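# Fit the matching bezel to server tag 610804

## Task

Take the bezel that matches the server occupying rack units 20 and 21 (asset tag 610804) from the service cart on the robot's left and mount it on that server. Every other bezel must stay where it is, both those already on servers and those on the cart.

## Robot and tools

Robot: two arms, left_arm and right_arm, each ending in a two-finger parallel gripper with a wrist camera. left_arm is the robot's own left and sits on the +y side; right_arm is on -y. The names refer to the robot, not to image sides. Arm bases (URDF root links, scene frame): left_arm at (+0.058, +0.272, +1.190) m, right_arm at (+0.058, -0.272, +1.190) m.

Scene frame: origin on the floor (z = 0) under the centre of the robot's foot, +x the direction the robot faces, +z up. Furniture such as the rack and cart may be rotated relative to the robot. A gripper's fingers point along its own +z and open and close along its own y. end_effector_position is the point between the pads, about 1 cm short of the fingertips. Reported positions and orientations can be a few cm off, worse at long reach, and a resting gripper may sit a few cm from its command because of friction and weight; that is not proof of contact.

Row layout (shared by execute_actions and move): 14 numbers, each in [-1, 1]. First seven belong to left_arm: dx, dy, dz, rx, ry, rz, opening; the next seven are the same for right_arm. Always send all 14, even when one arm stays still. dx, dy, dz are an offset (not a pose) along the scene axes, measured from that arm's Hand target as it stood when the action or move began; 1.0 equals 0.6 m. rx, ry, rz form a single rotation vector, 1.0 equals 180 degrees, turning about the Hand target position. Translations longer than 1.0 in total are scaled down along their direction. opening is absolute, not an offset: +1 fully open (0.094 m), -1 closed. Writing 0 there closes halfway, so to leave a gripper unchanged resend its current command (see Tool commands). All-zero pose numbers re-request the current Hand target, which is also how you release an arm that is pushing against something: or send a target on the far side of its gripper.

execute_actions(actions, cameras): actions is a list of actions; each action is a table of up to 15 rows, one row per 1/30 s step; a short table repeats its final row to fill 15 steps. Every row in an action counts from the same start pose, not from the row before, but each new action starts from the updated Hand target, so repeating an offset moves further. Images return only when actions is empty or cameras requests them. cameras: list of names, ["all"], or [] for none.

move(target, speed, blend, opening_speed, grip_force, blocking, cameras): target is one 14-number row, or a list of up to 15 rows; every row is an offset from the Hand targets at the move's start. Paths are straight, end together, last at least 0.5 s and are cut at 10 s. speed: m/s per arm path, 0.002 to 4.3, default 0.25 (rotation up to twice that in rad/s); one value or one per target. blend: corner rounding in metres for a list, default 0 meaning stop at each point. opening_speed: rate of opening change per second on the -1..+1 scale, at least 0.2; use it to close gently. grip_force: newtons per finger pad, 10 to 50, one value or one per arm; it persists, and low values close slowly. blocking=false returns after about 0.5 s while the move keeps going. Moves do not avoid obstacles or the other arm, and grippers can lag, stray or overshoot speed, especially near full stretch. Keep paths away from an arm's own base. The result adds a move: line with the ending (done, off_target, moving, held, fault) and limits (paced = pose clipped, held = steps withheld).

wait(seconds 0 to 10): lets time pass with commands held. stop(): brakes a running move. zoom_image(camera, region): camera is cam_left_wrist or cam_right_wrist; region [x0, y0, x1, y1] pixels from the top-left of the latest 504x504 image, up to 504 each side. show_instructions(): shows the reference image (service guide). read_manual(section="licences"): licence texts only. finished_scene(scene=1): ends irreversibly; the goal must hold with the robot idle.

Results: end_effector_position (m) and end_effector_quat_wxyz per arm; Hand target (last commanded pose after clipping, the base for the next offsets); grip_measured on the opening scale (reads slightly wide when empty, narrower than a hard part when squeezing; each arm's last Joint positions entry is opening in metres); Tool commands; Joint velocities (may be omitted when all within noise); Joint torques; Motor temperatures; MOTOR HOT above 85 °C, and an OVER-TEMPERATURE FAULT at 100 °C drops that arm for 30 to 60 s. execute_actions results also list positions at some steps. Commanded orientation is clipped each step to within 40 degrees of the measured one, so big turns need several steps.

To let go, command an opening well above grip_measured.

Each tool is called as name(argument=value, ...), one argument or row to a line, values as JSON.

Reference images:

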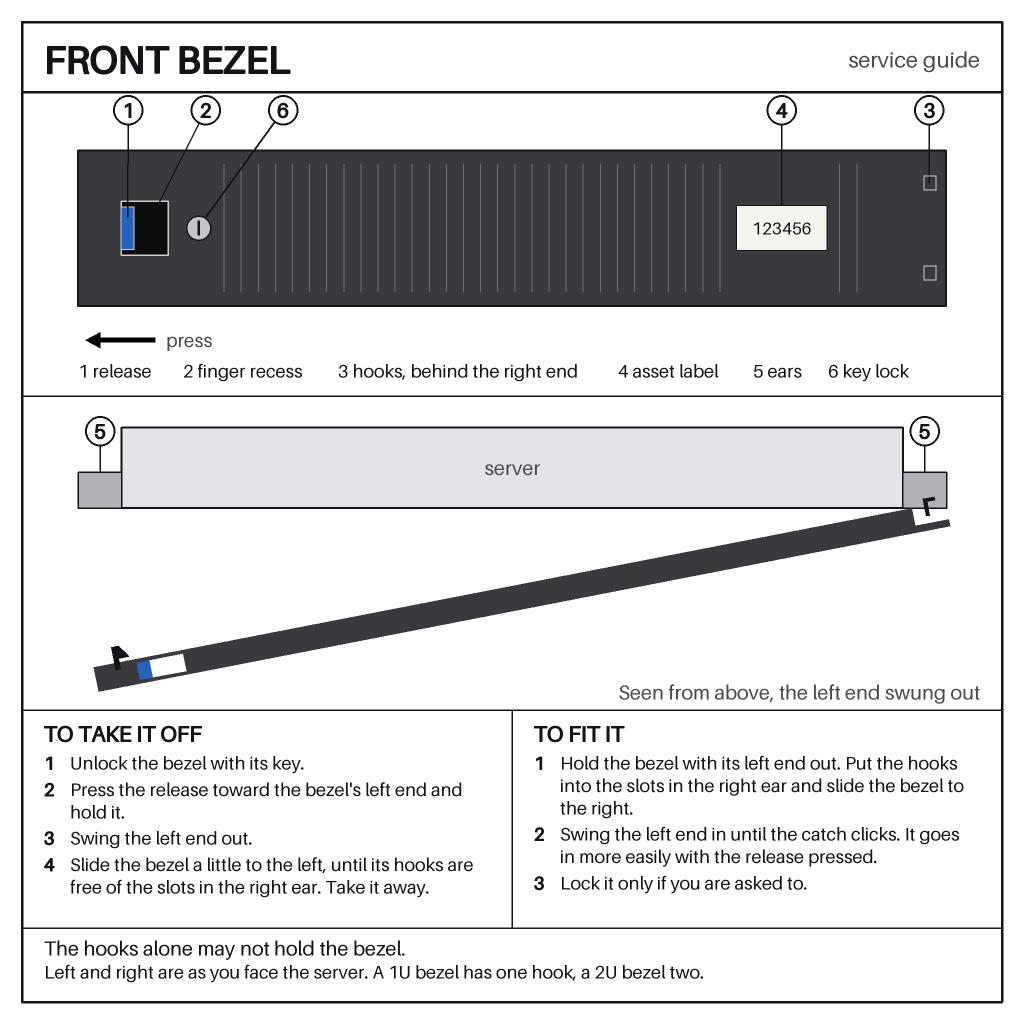

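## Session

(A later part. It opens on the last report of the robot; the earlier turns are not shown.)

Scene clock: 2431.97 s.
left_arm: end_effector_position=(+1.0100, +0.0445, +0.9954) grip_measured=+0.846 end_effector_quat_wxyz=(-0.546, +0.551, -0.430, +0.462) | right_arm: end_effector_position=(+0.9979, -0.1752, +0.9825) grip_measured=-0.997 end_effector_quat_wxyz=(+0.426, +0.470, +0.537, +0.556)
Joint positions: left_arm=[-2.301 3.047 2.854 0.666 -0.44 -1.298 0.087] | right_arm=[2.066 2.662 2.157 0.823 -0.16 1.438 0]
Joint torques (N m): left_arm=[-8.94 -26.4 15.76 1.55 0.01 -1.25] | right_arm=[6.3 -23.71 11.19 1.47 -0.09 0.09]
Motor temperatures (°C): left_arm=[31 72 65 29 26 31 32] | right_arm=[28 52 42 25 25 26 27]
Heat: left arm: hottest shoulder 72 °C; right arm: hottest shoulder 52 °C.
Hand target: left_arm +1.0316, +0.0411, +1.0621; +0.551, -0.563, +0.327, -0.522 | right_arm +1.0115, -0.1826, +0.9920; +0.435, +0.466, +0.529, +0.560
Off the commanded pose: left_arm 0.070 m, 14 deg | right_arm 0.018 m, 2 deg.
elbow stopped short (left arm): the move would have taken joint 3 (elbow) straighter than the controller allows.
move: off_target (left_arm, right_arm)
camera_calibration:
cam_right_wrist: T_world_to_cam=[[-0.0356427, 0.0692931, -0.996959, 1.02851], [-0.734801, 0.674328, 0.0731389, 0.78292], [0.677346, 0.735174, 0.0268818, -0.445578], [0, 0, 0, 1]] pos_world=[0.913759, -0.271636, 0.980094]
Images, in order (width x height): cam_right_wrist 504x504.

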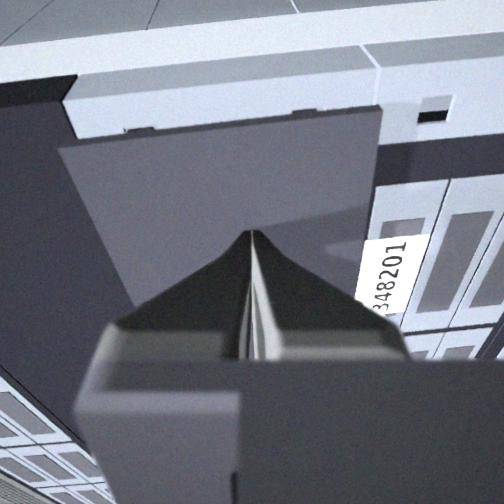

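move(
  target=[0,0,0,0,0,0,0.75,0.012,0.004,0,0,0,0,-1],
  speed=0.05,
)

move(
  target=[0,0,0,0,0,0,0.75,0.012,0,0,0,0,0,-1],
  speed=0.05,
  cameras=["cam_right_wrist"],
)

zoom_image(
  camera="cam_right_wrist",
  region=[60, 50, 380, 250],
)

Scene clock: 2435.13 s.
left_arm: end_effector_position=(+1.0100, +0.0445, +0.9954) grip_measured=+0.846 end_effector_quat_wxyz=(-0.546, +0.551, -0.430, +0.462) | right_arm: end_effector_position=(+0.9985, -0.1750, +0.9825) grip_measured=-0.997 end_effector_quat_wxyz=(+0.427, +0.470, +0.537, +0.556)
Joint positions: left_arm=[-2.301 3.047 2.854 0.666 -0.44 -1.298 0.087] | right_arm=[2.066 2.664 2.161 0.822 -0.161 1.438 0]
Joint torques (N m): left_arm=[-9 -26.34 15.77 1.62 0.01 -1.26] | right_arm=[6.89 -23.53 13.37 0.73 -0.01 0.04]
Motor temperatures (°C): left_arm=[31 72 66 29 26 31 32] | right_arm=[28 53 42 25 25 26 27]
Heat: left arm: hottest shoulder 72 °C; right arm: hottest shoulder 53 °C.
Hand target: left_arm +1.0316, +0.0411, +1.0621; +0.551, -0.563, +0.327, -0.522 | right_arm +1.0188, -0.1802, +0.9922; +0.435, +0.466, +0.529, +0.561
Off the commanded pose: left_arm 0.070 m, 14 deg | right_arm 0.023 m, 2 deg.
elbow stopped short (left arm): the move would have taken joint 3 (elbow) straighter than the controller allows.
move: off_target (left_arm, right_arm)

Scene clock: 2435.83 s.
left_arm: end_effector_position=(+1.0100, +0.0445, +0.9954) grip_measured=+0.846 end_effector_quat_wxyz=(-0.546, +0.551, -0.430, +0.462) | right_arm: end_effector_position=(+0.9986, -0.1740, +0.9796) grip_measured=-0.997 end_effector_quat_wxyz=(+0.426, +0.468, +0.537, +0.557)
Joint positions: left_arm=[-2.301 3.047 2.854 0.666 -0.44 -1.298 0.087] | right_arm=[2.066 2.674 2.173 0.822 -0.164 1.438 0]
Joint torques (N m): left_arm=[-9.05 -26.34 15.79 1.59 0.01 -1.25] | right_arm=[6.36 -23.06 14.6 0.13 0.06 0.07]
Motor temperatures (°C): left_arm=[31 72 66 29 26 31 32] | right_arm=[28 53 43 25 25 26 27]
Heat: left arm: hottest shoulder 72 °C; right arm: hottest shoulder 53 °C.
Hand target: left_arm +1.0316, +0.0411, +1.0621; +0.551, -0.563, +0.327, -0.522 | right_arm +1.0259, -0.1801, +0.9920; +0.435, +0.466, +0.529, +0.561
Off the commanded pose: left_arm 0.070 m, 14 deg | right_arm 0.031 m, 1 deg.
elbow stopped short (left arm): the move would have taken joint 3 (elbow) straighter than the controller allows.
move: off_target (left_arm, right_arm)
camera_calibration:
cam_right_wrist: T_world_to_cam=[[-0.0325284, 0.0694017, -0.997058, 1.02255], [-0.736914, 0.672265, 0.0708353, 0.786772], [0.675203, 0.73705, 0.0292754, -0.446708], [0, 0, 0, 1]] pos_world=[0.914664, -0.27064, 0.976889]
Images, in order (width x height): cam_right_wrist 504x504.

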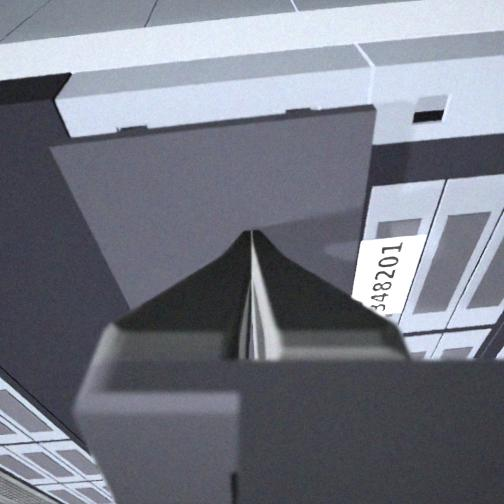

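Scaled by 1.575.

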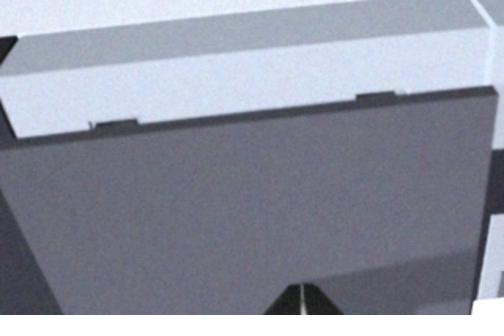

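zoom_image(
  camera="cam_right_wrist",
  region=[100, 105, 160, 150],
)

zoom_image(
  camera="cam_right_wrist",
  region=[270, 90, 330, 135],
)

Scaled by 8.400.

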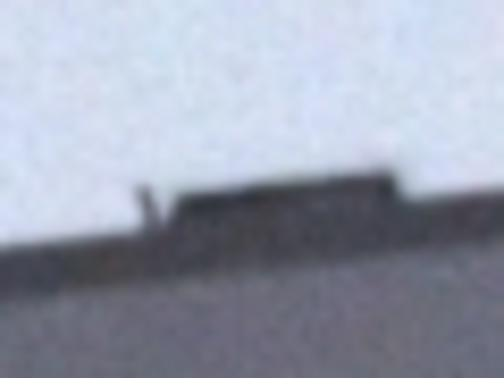

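Scaled by 8.400.

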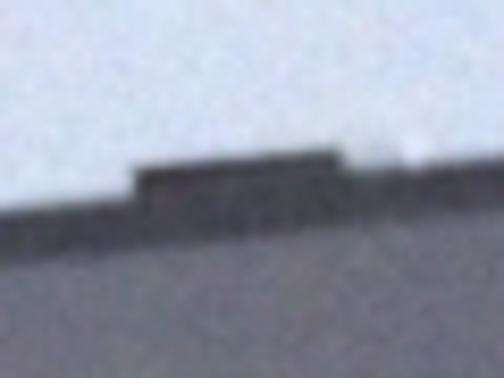

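move(
  target=[0,-0.02,0,0,0,0,0.75,-0.012,-0.01,0,0,0,0,-1],
  speed=0.05,
)

move(
  target=[0,-0.01,0,0,0,0,0.75,0,-0.01,0,0,0,0,-1],
  speed=0.05,
  cameras=["cam_right_wrist"],
)

zoom_image(
  camera="cam_right_wrist",
  region=[60, 50, 380, 250],
)

Scene clock: 2451.40 s.
left_arm: end_effector_position=(+1.0100, +0.0439, +0.9957) grip_measured=+0.846 end_effector_quat_wxyz=(-0.546, +0.552, -0.430, +0.461) | right_arm: end_effector_position=(+0.9985, -0.1745, +0.9797) grip_measured=-0.997 end_effector_quat_wxyz=(+0.426, +0.467, +0.538, +0.559)
Joint positions: left_arm=[-2.302 3.047 2.856 0.663 -0.443 -1.298 0.087] | right_arm=[2.065 2.674 2.173 0.823 -0.17 1.438 0]
Joint torques (N m): left_arm=[-9.76 -26.29 15.68 1.2 0.01 -1.25] | right_arm=[6.01 -23.59 12.26 0.69 0.08 0.12]
Motor temperatures (°C): left_arm=[31 72 68 29 26 31 32] | right_arm=[28 51 47 25 25 26 27]
Heat: left arm: hottest shoulder 72 °C; right arm: hottest shoulder 51 °C.
Hand target: left_arm +1.0317, +0.0290, +1.0622; +0.551, -0.563, +0.327, -0.522 | right_arm +1.0187, -0.1862, +0.9920; +0.435, +0.466, +0.529, +0.560
Off the commanded pose: left_arm 0.071 m, 14 deg | right_arm 0.026 m, 2 deg.
elbow stopped short (left arm): the move would have taken joint 3 (elbow) straighter than the controller allows.
move: off_target (left_arm, right_arm)

Scene clock: 2452.57 s.
left_arm: end_effector_position=(+1.0100, +0.0436, +0.9957) grip_measured=+0.846 end_effector_quat_wxyz=(-0.546, +0.553, -0.430, +0.460) | right_arm: end_effector_position=(+0.9983, -0.1749, +0.9802) grip_measured=-0.997 end_effector_quat_wxyz=(+0.425, +0.464, +0.538, +0.561)
Joint positions: left_arm=[-2.302 3.047 2.857 0.661 -0.445 -1.298 0.087] | right_arm=[2.063 2.674 2.173 0.825 -0.179 1.438 0]
Joint torques (N m): left_arm=[-10.17 -26.34 15.6 1.05 0.06 -1.25] | right_arm=[5.6 -24.47 11.67 0.66 0.1 0.11]
Motor temperatures (°C): left_arm=[31 72 68 29 26 31 32] | right_arm=[28 51 47 25 25 26 27]
Heat: left arm: hottest shoulder 72 °C; right arm: hottest shoulder 51 °C.
Hand target: left_arm +1.0316, +0.0230, +1.0622; +0.550, -0.563, +0.327, -0.522 | right_arm +1.0187, -0.1922, +0.9920; +0.435, +0.466, +0.529, +0.560
Off the commanded pose: left_arm 0.073 m, 14 deg | right_arm 0.029 m, 2 deg.
elbow stopped short (left arm): the move would have taken joint 3 (elbow) straighter than the controller allows.
move: off_target (left_arm, right_arm)
camera_calibration:
cam_right_wrist: T_world_to_cam=[[-0.0281045, 0.0686782, -0.997243, 1.01873], [-0.744543, 0.664231, 0.0667271, 0.797399], [0.666982, 0.744366, 0.032466, -0.439527], [0, 0, 0, 1]] pos_world=[0.915486, -0.272453, 0.976984]
Images, in order (width x height): cam_right_wrist 504x504.

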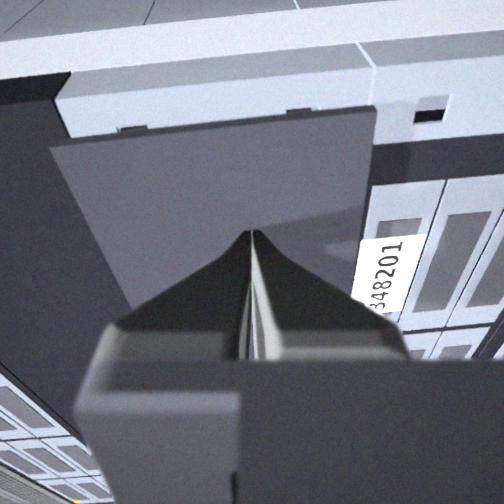

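Scaled by 1.575.

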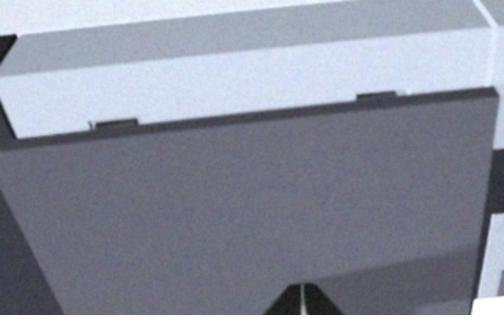

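move(
  target=[0,-0.008,0,0,0,0,0.75,-0.03,0,0,0,0,0,-1],
  speed=0.05,
)

move(
  target=[0,-0.008,0,0,0,0,0.75,0,0.0,0,0,0,0,-1],
  speed=0.05,
  cameras=["cam_right_wrist"],
)

zoom_image(
  camera="cam_right_wrist",
  region=[60, 50, 380, 250],
)

Scene clock: 2457.83 s.
left_arm: end_effector_position=(+1.0097, +0.0434, +0.9955) grip_measured=+0.846 end_effector_quat_wxyz=(-0.546, +0.556, -0.429, +0.456) | right_arm: end_effector_position=(+0.9928, -0.1741, +0.9722) grip_measured=-0.997 end_effector_quat_wxyz=(+0.421, +0.468, +0.542, +0.557)
Joint positions: left_arm=[-2.304 3.047 2.859 0.656 -0.456 -1.298 0.087] | right_arm=[2.063 2.674 2.154 0.829 -0.175 1.438 0]
Joint torques (N m): left_arm=[-10.34 -26.46 15.45 1.03 0.46 -1.26] | right_arm=[5.25 -26.29 6.68 2.5 0.05 0.08]
Motor temperatures (°C): left_arm=[31 72 69 29 26 31 32] | right_arm=[28 50 47 25 25 26 27]
Heat: left arm: hottest shoulder 72 °C; right arm: hottest shoulder 50 °C.
Hand target: left_arm +1.0317, +0.0184, +1.0622; +0.551, -0.563, +0.327, -0.522 | right_arm +1.0007, -0.1921, +0.9920; +0.435, +0.466, +0.529, +0.560
Off the commanded pose: left_arm 0.075 m, 14 deg | right_arm 0.028 m, 2 deg.
elbow stopped short (left arm): the move would have taken joint 3 (elbow) straighter than the controller allows.
move: off_target (left_arm, right_arm)

Scene clock: 2459.13 s.
left_arm: end_effector_position=(+1.0096, +0.0432, +0.9954) grip_measured=+0.846 end_effector_quat_wxyz=(-0.546, +0.557, -0.429, +0.455) | right_arm: end_effector_position=(+0.9928, -0.1741, +0.9722) grip_measured=-0.997 end_effector_quat_wxyz=(+0.421, +0.468, +0.542, +0.557)
Joint positions: left_arm=[-2.305 3.047 2.859 0.654 -0.46 -1.298 0.087] | right_arm=[2.063 2.674 2.154 0.829 -0.175 1.438 0]
Joint torques (N m): left_arm=[-10.58 -26.29 15.39 0.95 0.53 -1.27] | right_arm=[5.42 -25.7 6.8 2.43 0.04 0.11]
Motor temperatures (°C): left_arm=[31 72 68 29 26 31 32] | right_arm=[28 50 47 25 25 26 27]
Heat: left arm: hottest shoulder 72 °C; right arm: hottest shoulder 50 °C.
Hand target: left_arm +1.0317, +0.0136, +1.0621; +0.551, -0.563, +0.327, -0.522 | right_arm +1.0007, -0.1921, +0.9920; +0.435, +0.466, +0.529, +0.560
Off the commanded pose: left_arm 0.076 m, 14 deg | right_arm 0.028 m, 2 deg.
elbow stopped short (left arm): the move would have taken joint 3 (elbow) straighter than the controller allows.
move: off_target (left_arm, right_arm)
camera_calibration:
cam_right_wrist: T_world_to_cam=[[-0.0429359, 0.0681448, -0.996751, 1.02473], [-0.74304, 0.66475, 0.077454, 0.781512], [0.667868, 0.743951, 0.0220927, -0.427028], [0, 0, 0, 1]] pos_world=[0.909891, -0.271652, 0.970303]
Images, in order (width x height): cam_right_wrist 504x504.

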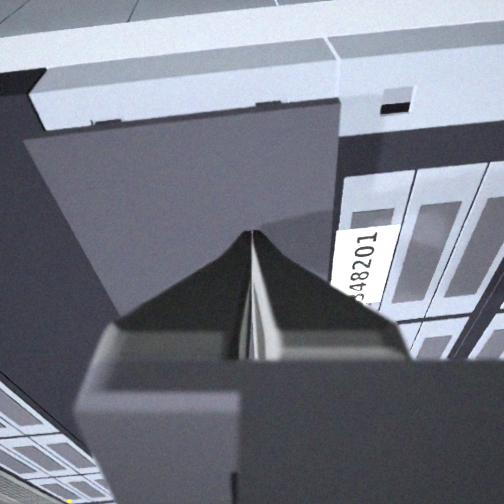

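Scaled by 1.575.

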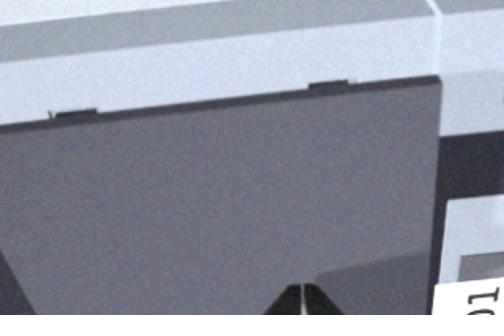

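zoom_image(
  camera="cam_right_wrist",
  region=[10, 60, 90, 160],
)

zoom_image(
  camera="cam_right_wrist",
  region=[290, 20, 370, 120],
)

Scaled by 5.040.

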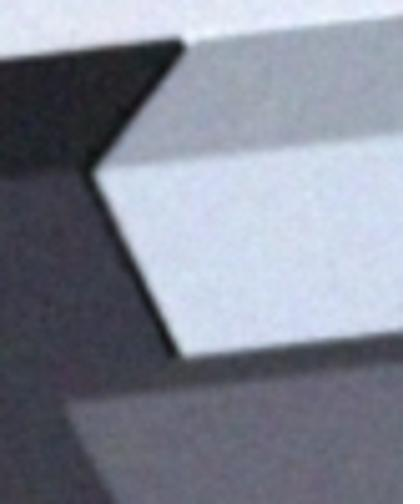

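Scaled by 5.040.

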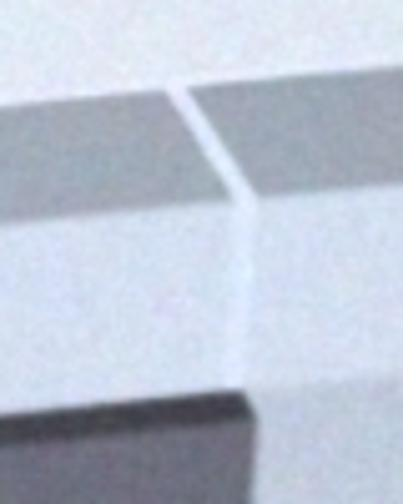

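move(
  target=[0,-0.03,0,0,0,0,0.75,0,0,0,0,0,0,-1],
  speed=0.05,
)

move(
  target=[0,-0.03,0,0,0,0,0.75,0,0.0,0,0,0,0,-1],
  speed=0.05,
  cameras=["cam_right_wrist"],
)

zoom_image(
  camera="cam_right_wrist",
  region=[40, 50, 360, 250],
)

Scene clock: 2493.77 s.
left_arm: end_effector_position=(+1.0093, +0.0420, +0.9956) grip_measured=+0.846 end_effector_quat_wxyz=(-0.546, +0.561, -0.428, +0.451) | right_arm: end_effector_position=(+0.9928, -0.1741, +0.9722) grip_measured=-0.997 end_effector_quat_wxyz=(+0.421, +0.468, +0.542, +0.557)
Joint positions: left_arm=[-2.309 3.047 2.863 0.646 -0.473 -1.298 0.087] | right_arm=[2.063 2.674 2.154 0.829 -0.175 1.438 0]
Joint torques (N m): left_arm=[-11.75 -26.46 15.09 0.58 0.91 -1.27] | right_arm=[5.42 -25.88 6.82 2.5 0.04 0.11]
Motor temperatures (°C): left_arm=[31 73 65 29 26 32 32] | right_arm=[28 50 42 25 25 26 27]
Heat: left arm: hottest shoulder 73 °C; right arm: hottest shoulder 50 °C.
Hand target: left_arm +1.0316, -0.0047, +1.0623; +0.551, -0.563, +0.327, -0.522 | right_arm +1.0007, -0.1921, +0.9920; +0.435, +0.466, +0.529, +0.560
Off the commanded pose: left_arm 0.084 m, 14 deg | right_arm 0.028 m, 2 deg.
elbow stopped short (left arm): the move would have taken joint 3 (elbow) straighter than the controller allows.
move: off_target (left_arm, right_arm)

Scene clock: 2495.33 s.
left_arm: end_effector_position=(+1.0091, +0.0411, +0.9959) grip_measured=+0.846 end_effector_quat_wxyz=(-0.546, +0.565, -0.428, +0.446) | right_arm: end_effector_position=(+0.9928, -0.1741, +0.9722) grip_measured=-0.997 end_effector_quat_wxyz=(+0.421, +0.468, +0.542, +0.557)
Joint positions: left_arm=[-2.312 3.046 2.865 0.638 -0.487 -1.298 0.087] | right_arm=[2.063 2.674 2.154 0.829 -0.175 1.438 0]
Joint torques (N m): left_arm=[-12.81 -26.4 14.97 0.34 1.27 -1.27] | right_arm=[5.6 -25.82 6.71 2.58 0.03 0.16]
Motor temperatures (°C): left_arm=[31 72 66 29 26 32 32] | right_arm=[28 50 42 25 25 26 27]
Heat: left arm: hottest shoulder 72 °C; right arm: hottest shoulder 50 °C.
Hand target: left_arm +1.0317, -0.0226, +1.0625; +0.551, -0.563, +0.327, -0.522 | right_arm +1.0007, -0.1921, +0.9920; +0.435, +0.466, +0.529, +0.560
Off the commanded pose: left_arm 0.095 m, 15 deg | right_arm 0.028 m, 2 deg.
elbow stopped short (left arm): the move would have taken joint 3 (elbow) straighter than the controller allows.
move: off_target (left_arm, right_arm)
camera_calibration:
cam_right_wrist: T_world_to_cam=[[-0.0429359, 0.0681448, -0.996751, 1.02473], [-0.74304, 0.66475, 0.077454, 0.781512], [0.667868, 0.743951, 0.0220927, -0.427028], [0, 0, 0, 1]] pos_world=[0.909891, -0.271652, 0.970303]
Images, in order (width x height): cam_right_wrist 504x504.

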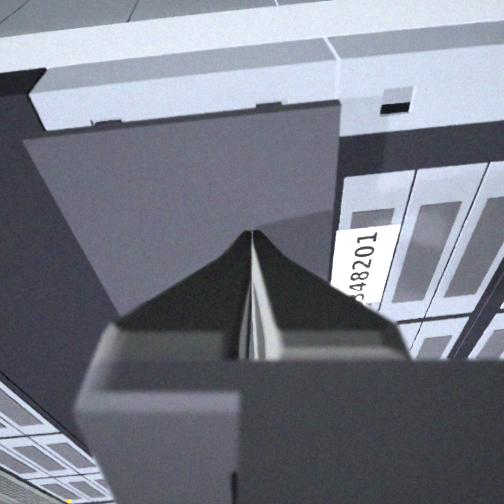

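Scaled by 1.575.

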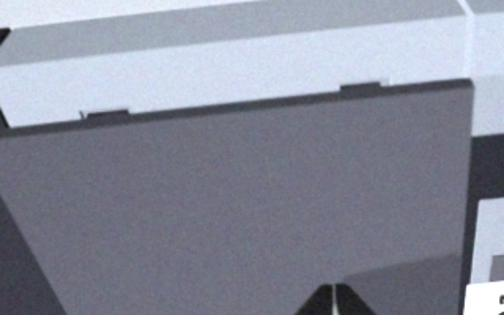

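zoom_image(
  camera="cam_right_wrist",
  region=[80, 100, 140, 145],
)

zoom_image(
  camera="cam_right_wrist",
  region=[240, 85, 300, 130],
)

Scaled by 8.400.

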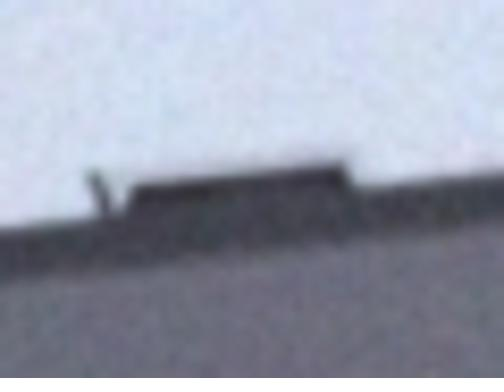

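Scaled by 8.400.

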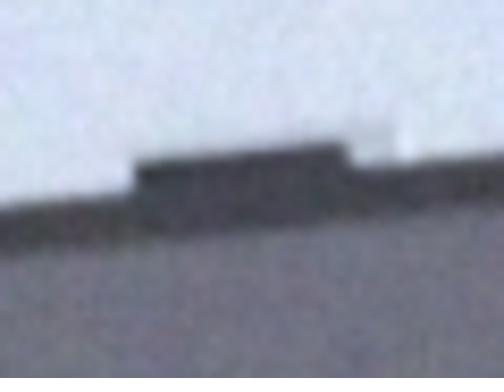

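move(
  target=[0,0.04,0,0,0,0,0.75,0.03,0.01,0.01,0,0,0,-1],
  speed=0.05,
)

move(
  target=[0,0.01,0,0,0,0,0.75,0.03,0.0,0,0,0,0,-1],
  speed=0.05,
  cameras=["cam_right_wrist"],
)

zoom_image(
  camera="cam_right_wrist",
  region=[40, 50, 360, 250],
)

Scene clock: 2508.37 s.
left_arm: end_effector_position=(+1.0092, +0.0409, +0.9967) grip_measured=+0.846 end_effector_quat_wxyz=(-0.546, +0.564, -0.428, +0.447) | right_arm: end_effector_position=(+0.9968, -0.1753, +0.9724) grip_measured=-0.997 end_effector_quat_wxyz=(+0.419, +0.473, +0.543, +0.553)
Joint positions: left_arm=[-2.312 3.04 2.855 0.644 -0.484 -1.297 0.087] | right_arm=[2.063 2.674 2.168 0.804 -0.168 1.438 0]
Joint torques (N m): left_arm=[-11.11 -25.99 15.77 0.92 1.43 -1.27] | right_arm=[6.65 -24.47 11.08 1.58 0.06 0.09]
Motor temperatures (°C): left_arm=[31 69 65 29 27 32 32] | right_arm=[28 50 42 25 25 26 27]
Heat: left arm: hottest shoulder 69 °C; right arm: hottest shoulder 50 °C.
Hand target: left_arm +1.0316, +0.0013, +1.0622; +0.551, -0.563, +0.327, -0.522 | right_arm +1.0187, -0.1861, +0.9979; +0.435, +0.466, +0.529, +0.560
Off the commanded pose: left_arm 0.080 m, 14 deg | right_arm 0.035 m, 3 deg.
elbow stopped short (left arm): the move would have taken joint 3 (elbow) straighter than the controller allows.
move: off_target (left_arm, right_arm)

Scene clock: 2509.87 s.
left_arm: end_effector_position=(+1.0095, +0.0413, +0.9965) grip_measured=+0.846 end_effector_quat_wxyz=(-0.546, +0.561, -0.429, +0.451) | right_arm: end_effector_position=(+0.9983, -0.1752, +0.9720) grip_measured=-0.997 end_effector_quat_wxyz=(+0.419, +0.472, +0.544, +0.554)
Joint positions: left_arm=[-2.309 3.043 2.857 0.648 -0.473 -1.299 0.087] | right_arm=[2.062 2.679 2.179 0.798 -0.172 1.438 0]
Joint torques (N m): left_arm=[-10.75 -26.23 15.6 0.92 1.02 -1.25] | right_arm=[5.71 -24.06 15.27 0.1 0.17 0.09]
Motor temperatures (°C): left_arm=[31 69 65 29 27 32 32] | right_arm=[28 50 42 25 25 26 27]
Heat: left arm: hottest shoulder 69 °C; right arm: hottest shoulder 50 °C.
Hand target: left_arm +1.0316, +0.0074, +1.0622; +0.551, -0.563, +0.327, -0.522 | right_arm +1.0369, -0.1863, +0.9983; +0.435, +0.466, +0.528, +0.561
Off the commanded pose: left_arm 0.077 m, 14 deg | right_arm 0.048 m, 3 deg.
elbow stopped short (left arm): the move would have taken joint 3 (elbow) straighter than the controller allows.
move: off_target (left_arm, right_arm)
camera_calibration:
cam_right_wrist: T_world_to_cam=[[-0.0547071, 0.067432, -0.996223, 1.036], [-0.74085, 0.666171, 0.0857751, 0.776344], [0.669439, 0.742744, 0.0135127, -0.42328], [0, 0, 0, 1]] pos_world=[0.915191, -0.272649, 0.971219]
Images, in order (width x height): cam_right_wrist 504x504.

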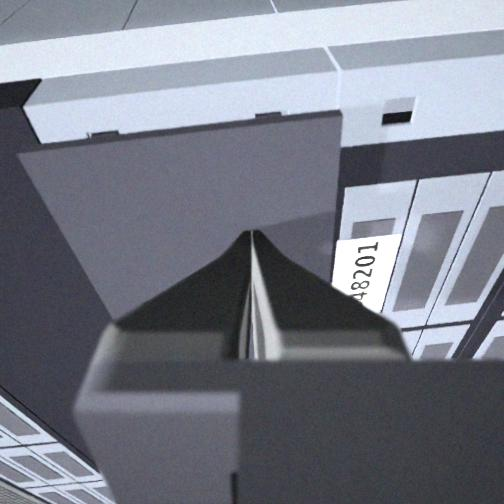

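Scaled by 1.575.

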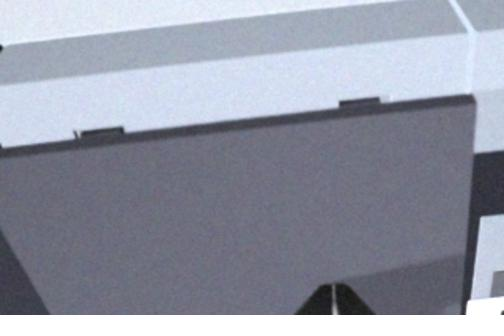

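zoom_image(
  camera="cam_right_wrist",
  region=[84, 120, 129, 150],
)

zoom_image(
  camera="cam_right_wrist",
  region=[248, 100, 293, 130],
)

Scaled by 11.200.

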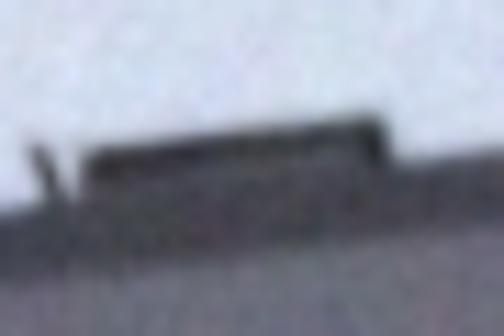

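Scaled by 11.200.

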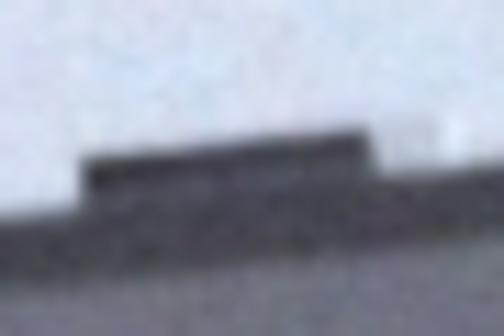

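move(
  target=[0,-0.05,0,0,0,0,0.75,-0.045,0,0,0,0,0,-1],
  speed=0.06,
)

move(
  target=[0,-0.05,0,0,0,0,0.75,0,0.0,0,0,0,0,-1],
  speed=0.06,
  cameras=["cam_right_wrist"],
)

zoom_image(
  camera="cam_right_wrist",
  region=[40, 50, 360, 250],
)

Scene clock: 2521.50 s.
left_arm: end_effector_position=(+1.0094, +0.0407, +0.9954) grip_measured=+0.846 end_effector_quat_wxyz=(-0.545, +0.564, -0.430, +0.446) | right_arm: end_effector_position=(+0.9974, -0.1756, +0.9728) grip_measured=-0.997 end_effector_quat_wxyz=(+0.421, +0.471, +0.542, +0.555)
Joint positions: left_arm=[-2.311 3.043 2.86 0.636 -0.483 -1.299 0.087] | right_arm=[2.062 2.679 2.175 0.809 -0.171 1.438 0]
Joint torques (N m): left_arm=[-12.75 -26.34 15.31 0.32 1.17 -1.27] | right_arm=[6.83 -26.11 8.02 2.24 0.16 0.1]
Motor temperatures (°C): left_arm=[31 72 67 29 27 32 32] | right_arm=[28 51 47 25 25 26 27]
Heat: left arm: hottest shoulder 72 °C; right arm: hottest shoulder 51 °C.
Hand target: left_arm +1.0317, -0.0226, +1.0623; +0.550, -0.563, +0.327, -0.522 | right_arm +1.0098, -0.1862, +0.9982; +0.435, +0.466, +0.528, +0.560
Off the commanded pose: left_arm 0.095 m, 15 deg | right_arm 0.030 m, 2 deg.
elbow stopped short (left arm): the move would have taken joint 3 (elbow) straighter than the controller allows.
move: off_target (left_arm, right_arm)

Scene clock: 2523.03 s.
left_arm: end_effector_position=(+1.0091, +0.0394, +0.9958) grip_measured=+0.846 end_effector_quat_wxyz=(-0.545, +0.569, -0.430, +0.440) | right_arm: end_effector_position=(+0.9970, -0.1757, +0.9730) grip_measured=-0.997 end_effector_quat_wxyz=(+0.422, +0.470, +0.541, +0.555)
Joint positions: left_arm=[-2.315 3.041 2.862 0.626 -0.501 -1.298 0.087] | right_arm=[2.062 2.679 2.173 0.813 -0.171 1.438 0]
Joint torques (N m): left_arm=[-14.68 -26.17 15.24 -0.1 1.57 -1.28] | right_arm=[6.42 -26.11 8.05 1.88 0.17 0.06]
Motor temperatures (°C): left_arm=[31 71 67 29 27 32 32] | right_arm=[28 51 47 25 25 26 27]
Heat: left arm: hottest shoulder 71 °C; right arm: hottest shoulder 51 °C.
Hand target: left_arm +1.0317, -0.0525, +1.0625; +0.551, -0.563, +0.327, -0.522 | right_arm +1.0098, -0.1862, +0.9982; +0.435, +0.466, +0.528, +0.560
Off the commanded pose: left_arm 0.116 m, 15 deg | right_arm 0.030 m, 2 deg.
elbow stopped short (left arm): the move would have taken joint 3 (elbow) straighter than the controller allows.
move: off_target (left_arm, right_arm)
camera_calibration:
cam_right_wrist: T_world_to_cam=[[-0.0450465, 0.0677472, -0.996685, 1.02783], [-0.739606, 0.668404, 0.0788606, 0.781455], [0.671531, 0.740707, 0.019997, -0.430824], [0, 0, 0, 1]] pos_world=[0.913581, -0.272846, 0.971407]
Images, in order (width x height): cam_right_wrist 504x504.

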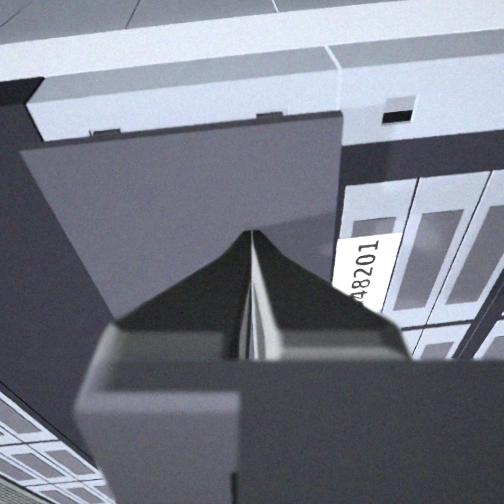

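Scaled by 1.575.

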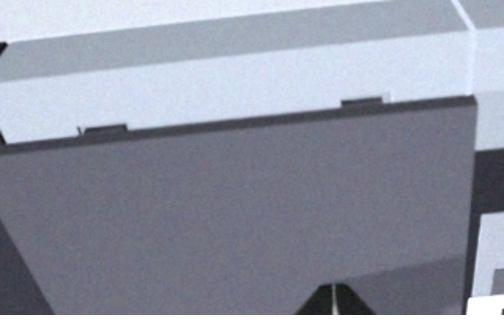

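execute_actions(
  actions=[],
  cameras=["cam_left_wrist"],
)

zoom_image(
  camera="cam_left_wrist",
  region=[0, 0, 504, 504],
)

Scene clock: 2528.37 s.
left_arm: end_effector_position=(+1.0091, +0.0394, +0.9958) grip_measured=+0.846 end_effector_quat_wxyz=(-0.545, +0.569, -0.430, +0.440) | right_arm: end_effector_position=(+0.9970, -0.1757, +0.9730) grip_measured=-0.997 end_effector_quat_wxyz=(+0.422, +0.470, +0.541, +0.555)
Joint positions: left_arm=[-2.315 3.041 2.862 0.626 -0.501 -1.298 0.087] | right_arm=[2.062 2.679 2.173 0.813 -0.171 1.438 0]
Joint velocities: within noise
Joint torques (N m): left_arm=[-14.68 -26.29 15.23 -0.12 1.56 -1.27] | right_arm=[6.07 -25.76 7.97 2.13 0.19 0.06]
Motor temperatures (°C): left_arm=[32 70 69 29 28 32 32] | right_arm=[28 51 47 25 25 26 27]
Heat: left arm: hottest shoulder 70 °C; right arm: hottest shoulder 51 °C.
Hand target: left_arm +1.0317, -0.0525, +1.0625; +0.551, -0.563, +0.327, -0.522 | right_arm +1.0098, -0.1862, +0.9982; +0.435, +0.466, +0.528, +0.560
Tool commands: left_gripper/opening=+0.75 right_gripper/opening=-1.0
Off the commanded pose: left_arm 0.116 m, 15 deg | right_arm 0.030 m, 2 deg.
camera_calibration:
cam_left_wrist: T_world_to_cam=[[0.0107228, 0.0444164, 0.998956, -1.00809], [-0.372667, -0.926863, 0.0452112, 0.370543], [0.927903, -0.372763, 0.00661397, -0.805492], [0, 0, 0, 1]] pos_world=[0.896317, 0.0879612, 0.995612]
Images, in order (width x height): cam_left_wrist 504x504.

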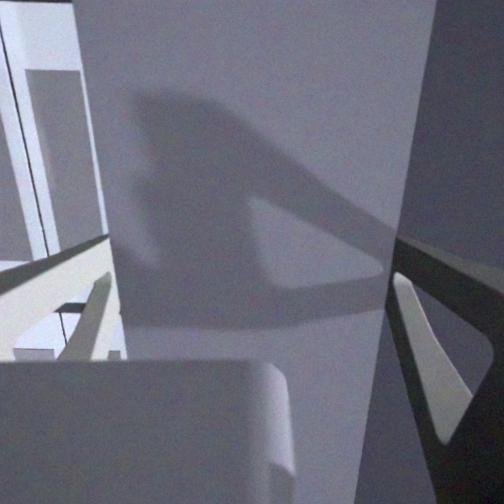

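Scaled by 1.000.

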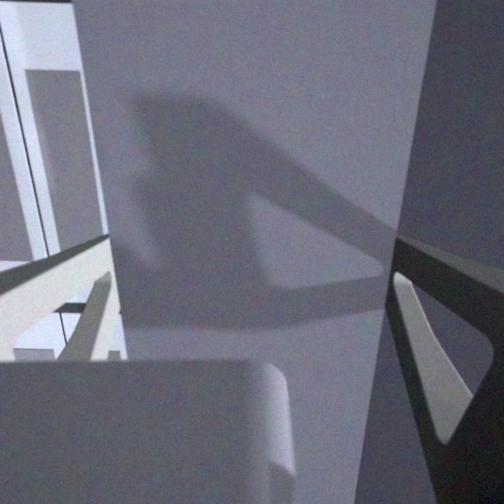

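move(
  target=[-0.03,0.02,0,0,0,0,0.75,0.05,-0.01,0.0,0,0,0,-1],
  speed=0.05,
)

move(
  target=[-0.02,0.0,0,0,0,0,0.75,0.0,0,0.0,0,0,0,-1],
  speed=0.05,
)

Scene clock: 2543.17 s.
left_arm: end_effector_position=(+1.0085, +0.0394, +0.9968) grip_measured=+0.846 end_effector_quat_wxyz=(-0.546, +0.568, -0.427, +0.443) | right_arm: end_effector_position=(+0.9977, -0.1754, +0.9724) grip_measured=-0.997 end_effector_quat_wxyz=(+0.418, +0.468, +0.545, +0.556)
Joint positions: left_arm=[-2.315 3.043 2.862 0.635 -0.498 -1.298 0.087] | right_arm=[2.06 2.679 2.177 0.803 -0.182 1.438 0]
Joint torques (N m): left_arm=[-14.39 -25.17 15.13 1.35 0.77 -1.12] | right_arm=[5.19 -24.41 15.62 -0.32 0.29 0.08]
Motor temperatures (°C): left_arm=[32 69 71 29 29 32 32] | right_arm=[28 52 46 25 25 26 27]
Heat: left arm: hottest elbow 71 °C; right arm: hottest shoulder 52 °C.
Hand target: left_arm +1.0137, -0.0405, +1.0625; +0.551, -0.563, +0.327, -0.522 | right_arm +1.0398, -0.1920, +0.9984; +0.435, +0.466, +0.528, +0.561
Off the commanded pose: left_arm 0.104 m, 15 deg | right_arm 0.052 m, 3 deg.
elbow stopped short (left arm): the move would have taken joint 3 (elbow) straighter than the controller allows.
move: off_target (left_arm, right_arm)

Scene clock: 2544.87 s.
left_arm: end_effector_position=(+1.0079, +0.0396, +0.9962) grip_measured=+0.846 end_effector_quat_wxyz=(-0.547, +0.568, -0.426, +0.443) | right_arm: end_effector_position=(+0.9977, -0.1754, +0.9722) grip_measured=-0.997 end_effector_quat_wxyz=(+0.418, +0.469, +0.545, +0.556)
Joint positions: left_arm=[-2.315 3.046 2.865 0.638 -0.499 -1.297 0.087] | right_arm=[2.06 2.679 2.177 0.802 -0.182 1.438 0]
Joint torques (N m): left_arm=[-14.56 -24.76 14.87 2.3 0.27 -1.02] | right_arm=[5.66 -23.77 15.54 -0.47 0.28 0.09]
Motor temperatures (°C): left_arm=[32 69 70 29 28 32 32] | right_arm=[28 52 46 25 25 26 27]
Heat: left arm: hottest elbow 70 °C; right arm: hottest shoulder 52 °C.
Hand target: left_arm +1.0017, -0.0405, +1.0623; +0.551, -0.563, +0.327, -0.522 | right_arm +1.0398, -0.1920, +0.9983; +0.435, +0.466, +0.528, +0.561
Off the commanded pose: left_arm 0.104 m, 15 deg | right_arm 0.052 m, 3 deg.
elbow stopped short (left arm): the move would have taken joint 3 (elbow) straighter than the controller allows.
move: off_target (left_arm, right_arm)

move(
  target=[-0.03,0.0,0,0,0,0,0.75,0.0,0,0.0,0,0,0,-1],
  speed=0.04,
)

move(
  target=[-0.02,0.0,0,0,0,0,0.75,0.0,0,0.0,0,0,0,-1],
  speed=0.04,
)

Scene clock: 2550.90 s.
left_arm: end_effector_position=(+0.9826, +0.0316, +0.9692) grip_measured=+0.846 end_effector_quat_wxyz=(-0.536, +0.601, -0.380, +0.455) | right_arm: end_effector_position=(+0.9976, -0.1821, +0.9681) grip_measured=-0.997 end_effector_quat_wxyz=(+0.418, +0.471, +0.546, +0.553)
Joint positions: left_arm=[-2.333 3.095 2.865 0.708 -0.569 -1.383 0.087] | right_arm=[2.052 2.682 2.179 0.798 -0.184 1.438 0]
Joint torques (N m): left_arm=[-14.33 -25.88 14.6 3.4 1.1 0.37] | right_arm=[6.83 -24 15.46 -0.31 0.37 0.1]
Motor temperatures (°C): left_arm=[32 68 69 29 28 31 32] | right_arm=[28 52 48 25 25 26 27]
Heat: left arm: hottest elbow 69 °C; right arm: hottest shoulder 52 °C.
Hand target: left_arm +0.9838, -0.0403, +1.0622; -0.551, +0.563, -0.327, +0.522 | right_arm +1.0397, -0.1922, +0.9979; +0.435, +0.466, +0.529, +0.560
Off the commanded pose: left_arm 0.118 m, 11 deg | right_arm 0.053 m, 3 deg.
elbow stopped short (left arm): the move would have taken joint 3 (elbow) straighter than the controller allows.
move: off_target (left_arm, right_arm)

Scene clock: 2552.00 s.
left_arm: end_effector_position=(+0.9752, +0.0297, +0.9672) grip_measured=+0.846 end_effector_quat_wxyz=(-0.542, +0.602, -0.370, +0.454) | right_arm: end_effector_position=(+0.9972, -0.1826, +0.9676) grip_measured=-0.997 end_effector_quat_wxyz=(+0.417, +0.470, +0.547, +0.554)
Joint positions: left_arm=[-2.339 3.106 2.865 0.744 -0.591 -1.374 0.087] | right_arm=[2.05 2.683 2.179 0.798 -0.189 1.438 0]
Joint torques (N m): left_arm=[-14.39 -25.41 14.52 3.79 1.28 0.53] | right_arm=[5.83 -23.53 15.25 -0.13 0.53 0.1]
Motor temperatures (°C): left_arm=[32 68 69 29 28 31 32] | right_arm=[28 52 49 25 25 26 27]
Heat: left arm: hottest elbow 69 °C; right arm: hottest shoulder 52 °C.
Hand target: left_arm +0.9716, -0.0406, +1.0623; -0.551, +0.563, -0.327, +0.522 | right_arm +1.0397, -0.1921, +0.9981; +0.435, +0.466, +0.529, +0.560
Off the commanded pose: left_arm 0.118 m, 10 deg | right_arm 0.053 m, 3 deg.
elbow stopped short (left arm): the move would have taken joint 3 (elbow) straighter than the controller allows.
move: off_target (left_arm, right_arm)

execute_actions(
  actions=[],
)

Scene clock: 2555.27 s.
left_arm: end_effector_position=(+0.9752, +0.0297, +0.9672) grip_measured=+0.846 end_effector_quat_wxyz=(-0.542, +0.602, -0.370, +0.454) | right_arm: end_effector_position=(+0.9972, -0.1826, +0.9676) grip_measured=-0.997 end_effector_quat_wxyz=(+0.417, +0.470, +0.547, +0.554)
Joint positions: left_arm=[-2.339 3.106 2.865 0.744 -0.591 -1.374 0.087] | right_arm=[2.05 2.683 2.179 0.798 -0.189 1.438 0]
Joint velocities: within noise
Joint torques (N m): left_arm=[-14.45 -25.52 14.54 3.85 1.28 0.54] | right_arm=[6.48 -24.76 15.42 -0.06 0.53 0.14]
Motor temperatures (°C): left_arm=[32 68 68 29 28 31 32] | right_arm=[28 52 51 25 25 26 27]
Heat: left arm: hottest shoulder 68 °C; right arm: hottest shoulder 52 °C.
Hand target: left_arm +0.9716, -0.0406, +1.0623; -0.551, +0.563, -0.327, +0.522 | right_arm +1.0397, -0.1921, +0.9981; +0.435, +0.466, +0.529, +0.560
Tool commands: left_gripper/opening=+0.75 right_gripper/opening=-1.0
Off the commanded pose: left_arm 0.118 m, 10 deg | right_arm 0.053 m, 3 deg.
camera_calibration:
cam_left_wrist: T_world_to_cam=[[-0.0470583, 0.146916, 0.988029, -0.914749], [-0.302595, -0.944745, 0.126068, 0.204328], [0.951957, -0.29304, 0.0889142, -0.882912], [0, 0, 0, 1]] pos_world=[0.859276, 0.0687004, 0.956542]
cam_right_wrist: T_world_to_cam=[[-0.0564352, 0.0641387, -0.996344, 1.03321], [-0.745534, 0.661053, 0.0847834, 0.785487], [0.664074, 0.747593, 0.0105109, -0.407924], [0, 0, 0, 1]] pos_world=[0.914808, -0.280557, 0.967127]

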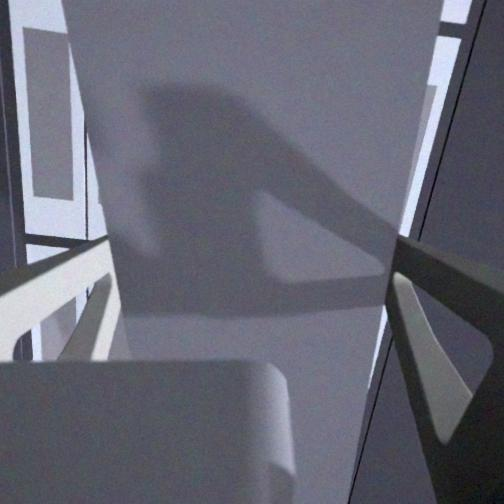

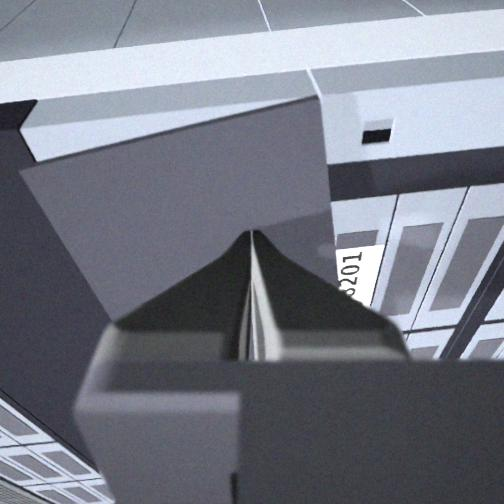

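move(
  target=[0.0,0.0,0.04,0,0,0,0.75,-0.01,0,0.0,0,0,0,-1],
  speed=0.05,
)

move(
  target=[0.0,0.0,0.015,0,0,0,0.75,0,0,0.0,0,0,0,-1],
  speed=0.05,
)

Scene clock: 2560.43 s.
left_arm: end_effector_position=(+0.9668, +0.0277, +0.9701) grip_measured=+0.846 end_effector_quat_wxyz=(-0.555, +0.599, -0.362, +0.450) | right_arm: end_effector_position=(+0.9962, -0.1835, +0.9678) grip_measured=-0.997 end_effector_quat_wxyz=(+0.420, +0.466, +0.544, +0.557)
Joint positions: left_arm=[-2.348 3.084 2.803 0.819 -0.612 -1.342 0.087] | right_arm=[2.049 2.686 2.179 0.812 -0.193 1.438 0]
Joint torques (N m): left_arm=[-14.56 -28.75 10.97 3.89 1.32 0.54] | right_arm=[6.71 -24.82 13.64 -0.28 0.67 0.11]
Motor temperatures (°C): left_arm=[32 67 68 29 28 31 32] | right_arm=[28 53 53 25 25 26 27]
Heat: left arm: hottest elbow 68 °C; right arm: hottest shoulder 53 °C.
Hand target: left_arm +0.9717, -0.0405, +1.0864; +0.551, -0.563, +0.327, -0.522 | right_arm +1.0337, -0.1920, +0.9980; +0.435, +0.466, +0.529, +0.560
Off the commanded pose: left_arm 0.135 m, 10 deg | right_arm 0.049 m, 3 deg.
move: off_target (left_arm, right_arm)

Scene clock: 2561.40 s.
left_arm: end_effector_position=(+0.9653, +0.0273, +0.9725) grip_measured=+0.846 end_effector_quat_wxyz=(-0.553, +0.600, -0.368, +0.446) | right_arm: end_effector_position=(+0.9962, -0.1835, +0.9678) grip_measured=-0.997 end_effector_quat_wxyz=(+0.420, +0.466, +0.544, +0.557)
Joint positions: left_arm=[-2.35 3.025 2.696 0.852 -0.614 -1.34 0.087] | right_arm=[2.049 2.686 2.179 0.812 -0.193 1.438 0]
Joint torques (N m): left_arm=[-14.68 -29.22 10.74 4.01 1.42 0.49] | right_arm=[6.3 -24.88 13.82 -0.1 0.67 0.11]
Motor temperatures (°C): left_arm=[32 67 67 29 28 30 32] | right_arm=[28 53 53 25 25 26 27]
Heat: left arm: hottest shoulder 67 °C; right arm: hottest shoulder 53 °C.
Hand target: left_arm +0.9717, -0.0405, +1.0954; -0.551, +0.563, -0.327, +0.522 | right_arm +1.0337, -0.1920, +0.9980; +0.435, +0.466, +0.529, +0.560
Off the commanded pose: left_arm 0.141 m, 11 deg | right_arm 0.049 m, 3 deg.
move: off_target (left_arm, right_arm)

move(
  target=[0.02,0.0,0.02,0,0,0,0.75,0.0,0,0.0,0,0,0,-1],
  speed=0.05,
)

move(
  target=[0.01,0.0,0.015,0,0,0,0.75,0,0,0.0,0,0,0,-1],
  speed=0.05,
)

Scene clock: 2564.37 s.
left_arm: end_effector_position=(+0.9668, +0.0279, +0.9757) grip_measured=+0.846 end_effector_quat_wxyz=(-0.553, +0.599, -0.372, +0.443) | right_arm: end_effector_position=(+0.9962, -0.1835, +0.9678) grip_measured=-0.997 end_effector_quat_wxyz=(+0.420, +0.466, +0.544, +0.557)
Joint positions: left_arm=[-2.35 3.009 2.674 0.852 -0.614 -1.334 0.087] | right_arm=[2.049 2.686 2.179 0.812 -0.193 1.438 0]
Joint torques (N m): left_arm=[-14.56 -30.33 11.14 3.49 1.49 0.4] | right_arm=[6.24 -25 13.72 -0.17 0.69 0.11]
Motor temperatures (°C): left_arm=[32 67 66 29 28 30 32] | right_arm=[28 54 54 25 25 26 27]
Heat: left arm: hottest shoulder 67 °C; right arm: hottest shoulder 54 °C.
Hand target: left_arm +0.9837, -0.0404, +1.1074; +0.551, -0.563, +0.327, -0.522 | right_arm +1.0337, -0.1920, +0.9980; +0.435, +0.466, +0.529, +0.560
Off the commanded pose: left_arm 0.149 m, 11 deg | right_arm 0.049 m, 3 deg.
move: off_target (left_arm, right_arm)

Scene clock: 2565.10 s.
left_arm: end_effector_position=(+0.9677, +0.0282, +0.9777) grip_measured=+0.846 end_effector_quat_wxyz=(-0.554, +0.599, -0.376, +0.440) | right_arm: end_effector_position=(+0.9962, -0.1836, +0.9678) grip_measured=-0.997 end_effector_quat_wxyz=(+0.420, +0.467, +0.544, +0.556)
Joint positions: left_arm=[-2.35 2.997 2.658 0.852 -0.614 -1.329 0.087] | right_arm=[2.049 2.686 2.179 0.812 -0.192 1.438 0]
Joint torques (N m): left_arm=[-14.86 -30.92 11.36 3.26 1.47 0.35] | right_arm=[6.36 -24.41 13.68 -0.08 0.67 0.12]
Motor temperatures (°C): left_arm=[32 68 66 29 29 30 32] | right_arm=[28 54 54 25 25 26 27]
Heat: left arm: hottest shoulder 68 °C; right arm: hottest shoulder 54 °C.
Hand target: left_arm +0.9897, -0.0404, +1.1162; +0.551, -0.563, +0.327, -0.522 | right_arm +1.0337, -0.1919, +0.9980; +0.435, +0.466, +0.529, +0.560
Off the commanded pose: left_arm 0.156 m, 12 deg | right_arm 0.049 m, 3 deg.
move: off_target (left_arm, right_arm)

Good, smooth. Continue.

move(
  target=[0.01,0.0,0.03,0,0,0,0.75,0.0,0,0.0,0,0,0,-1],
  speed=0.05,
)

move(
  target=[0.01,0.0,0.015,0,0,0,0.75,0,0,0.0,0,0,0,-1],
  speed=0.05,
  cameras=["cam_right_wrist"],
)

Scene clock: 2568.27 s.
left_arm: end_effector_position=(+0.9685, +0.0284, +0.9805) grip_measured=+0.846 end_effector_quat_wxyz=(-0.552, +0.599, -0.382, +0.438) | right_arm: end_effector_position=(+0.9962, -0.1836, +0.9678) grip_measured=-0.997 end_effector_quat_wxyz=(+0.420, +0.467, +0.544, +0.556)
Joint positions: left_arm=[-2.35 2.97 2.616 0.854 -0.612 -1.327 0.087] | right_arm=[2.049 2.686 2.179 0.812 -0.192 1.438 0]
Joint torques (N m): left_arm=[-14.74 -32.32 11.32 3.14 1.23 0.35] | right_arm=[6.59 -24.7 13.79 -0.13 0.66 0.09]
Motor temperatures (°C): left_arm=[32 69 65 29 29 30 32] | right_arm=[28 55 55 25 25 26 27]
Heat: left arm: hottest shoulder 69 °C; right arm: hottest shoulder 55 °C.
Hand target: left_arm +0.9957, -0.0404, +1.1342; -0.551, +0.563, -0.327, +0.522 | right_arm +1.0337, -0.1920, +0.9980; +0.435, +0.466, +0.529, +0.560
Off the commanded pose: left_arm 0.171 m, 12 deg | right_arm 0.049 m, 3 deg.
move: off_target (left_arm, right_arm)

Scene clock: 2568.97 s.
left_arm: end_effector_position=(+0.9684, +0.0290, +0.9840) grip_measured=+0.846 end_effector_quat_wxyz=(-0.554, +0.595, -0.386, +0.436) | right_arm: end_effector_position=(+0.9961, -0.1831, +0.9679) grip_measured=-0.997 end_effector_quat_wxyz=(+0.419, +0.466, +0.545, +0.557)
Joint positions: left_arm=[-2.35 2.95 2.584 0.866 -0.608 -1.316 0.087] | right_arm=[2.049 2.686 2.179 0.812 -0.195 1.438 0]
Joint torques (N m): left_arm=[-14.86 -32.85 11.59 2.69 1.09 0.21] | right_arm=[5.89 -25 13.79 -0.21 0.77 0.08]
Motor temperatures (°C): left_arm=[32 69 65 29 29 30 32] | right_arm=[28 56 55 25 25 26 27]
Heat: left arm: hottest shoulder 69 °C; right arm: hottest shoulder 56 °C.
Hand target: left_arm +1.0017, -0.0404, +1.1433; +0.551, -0.563, +0.327, -0.522 | right_arm +1.0337, -0.1919, +0.9980; +0.435, +0.466, +0.529, +0.561
Off the commanded pose: left_arm 0.177 m, 13 deg | right_arm 0.049 m, 3 deg.
move: off_target (left_arm, right_arm)
camera_calibration:
cam_right_wrist: T_world_to_cam=[[-0.0452928, 0.0640857, -0.996916, 1.02306], [-0.748139, 0.659133, 0.0763619, 0.795381], [0.661994, 0.749291, 0.018091, -0.411811], [0, 0, 0, 1]] pos_world=[0.914009, -0.28126, 0.966614]
Images, in order (width x height): cam_right_wrist 504x504.

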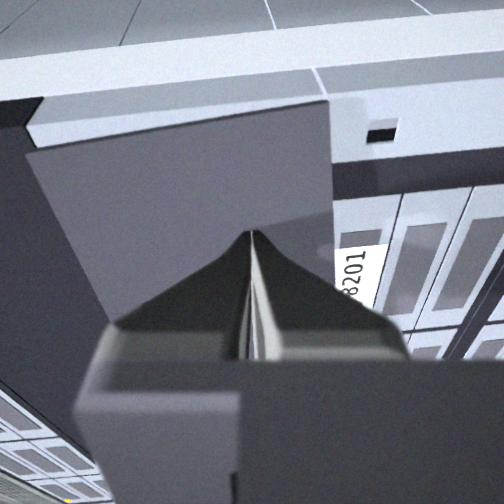

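move(
  target=[0.008,0.0,0.018,0,0,0,0.75,0.0,0,0.0,0,0,0,-1],
  speed=0.05,
)

move(
  target=[0.004,0.0,0.012,0,0,0,0.75,0,0,0.0,0,0,0,-1],
  speed=0.05,
  cameras=["cam_right_wrist"],
)

zoom_image(
  camera="cam_right_wrist",
  region=[20, 80, 340, 230],
)

Scene clock: 2572.90 s.
left_arm: end_effector_position=(+0.9679, +0.0297, +0.9873) grip_measured=+0.846 end_effector_quat_wxyz=(-0.554, +0.593, -0.391, +0.433) | right_arm: end_effector_position=(+0.9960, -0.1826, +0.9686) grip_measured=-0.997 end_effector_quat_wxyz=(+0.419, +0.464, +0.545, +0.559)
Joint positions: left_arm=[-2.35 2.926 2.544 0.877 -0.605 -1.308 0.087] | right_arm=[2.049 2.686 2.179 0.815 -0.199 1.438 0]
Joint torques (N m): left_arm=[-15.09 -33.38 12.07 2.36 0.92 0.13] | right_arm=[6.77 -24.7 13.83 -0.2 0.87 0.13]
Motor temperatures (°C): left_arm=[33 71 64 29 29 30 32] | right_arm=[28 57 56 25 25 26 27]
Heat: left arm: hottest shoulder 71 °C; right arm: hottest shoulder 57 °C.
Hand target: left_arm +1.0065, -0.0404, +1.1541; +0.551, -0.563, +0.327, -0.522 | right_arm +1.0337, -0.1920, +0.9980; +0.435, +0.466, +0.529, +0.560
Off the commanded pose: left_arm 0.185 m, 13 deg | right_arm 0.049 m, 3 deg.
move: off_target (left_arm, right_arm)

Scene clock: 2573.60 s.
left_arm: end_effector_position=(+0.9670, +0.0301, +0.9894) grip_measured=+0.846 end_effector_quat_wxyz=(-0.554, +0.592, -0.395, +0.432) | right_arm: end_effector_position=(+0.9960, -0.1824, +0.9695) grip_measured=-0.997 end_effector_quat_wxyz=(+0.420, +0.463, +0.544, +0.560)
Joint positions: left_arm=[-2.35 2.905 2.508 0.885 -0.602 -1.306 0.087] | right_arm=[2.049 2.686 2.179 0.818 -0.201 1.438 0]
Joint torques (N m): left_arm=[-15.33 -33.55 12.78 2.25 0.73 0.1] | right_arm=[7.12 -24.59 13.65 -0.39 0.92 0.11]
Motor temperatures (°C): left_arm=[33 71 64 29 29 30 32] | right_arm=[28 57 56 25 25 26 27]
Heat: left arm: hottest shoulder 71 °C; right arm: hottest shoulder 57 °C.
Hand target: left_arm +1.0090, -0.0403, +1.1616; +0.551, -0.563, +0.327, -0.522 | right_arm +1.0337, -0.1920, +0.9980; +0.435, +0.466, +0.529, +0.560
Off the commanded pose: left_arm 0.190 m, 13 deg | right_arm 0.048 m, 3 deg.
move: off_target (left_arm, right_arm)
camera_calibration:
cam_right_wrist: T_world_to_cam=[[-0.0389962, 0.0647247, -0.997141, 1.01858], [-0.75162, 0.65566, 0.0719535, 0.801822], [0.658443, 0.752277, 0.0230802, -0.412991], [0, 0, 0, 1]] pos_world=[0.914317, -0.280966, 0.967504]
Images, in order (width x height): cam_right_wrist 504x504.

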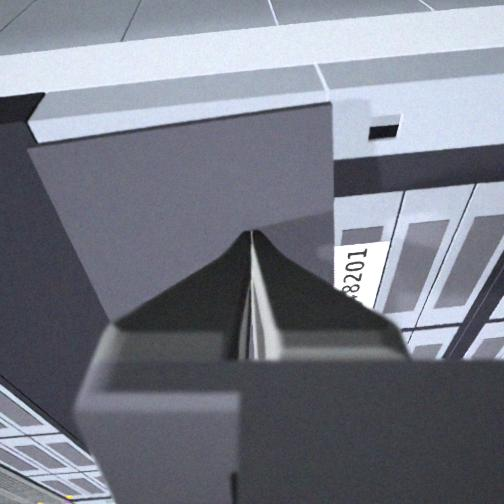

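Scaled by 1.575.

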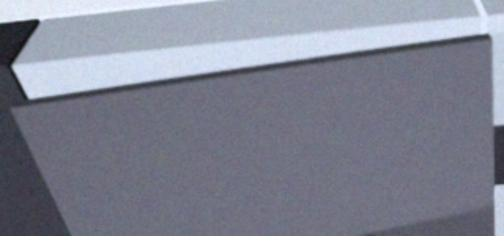

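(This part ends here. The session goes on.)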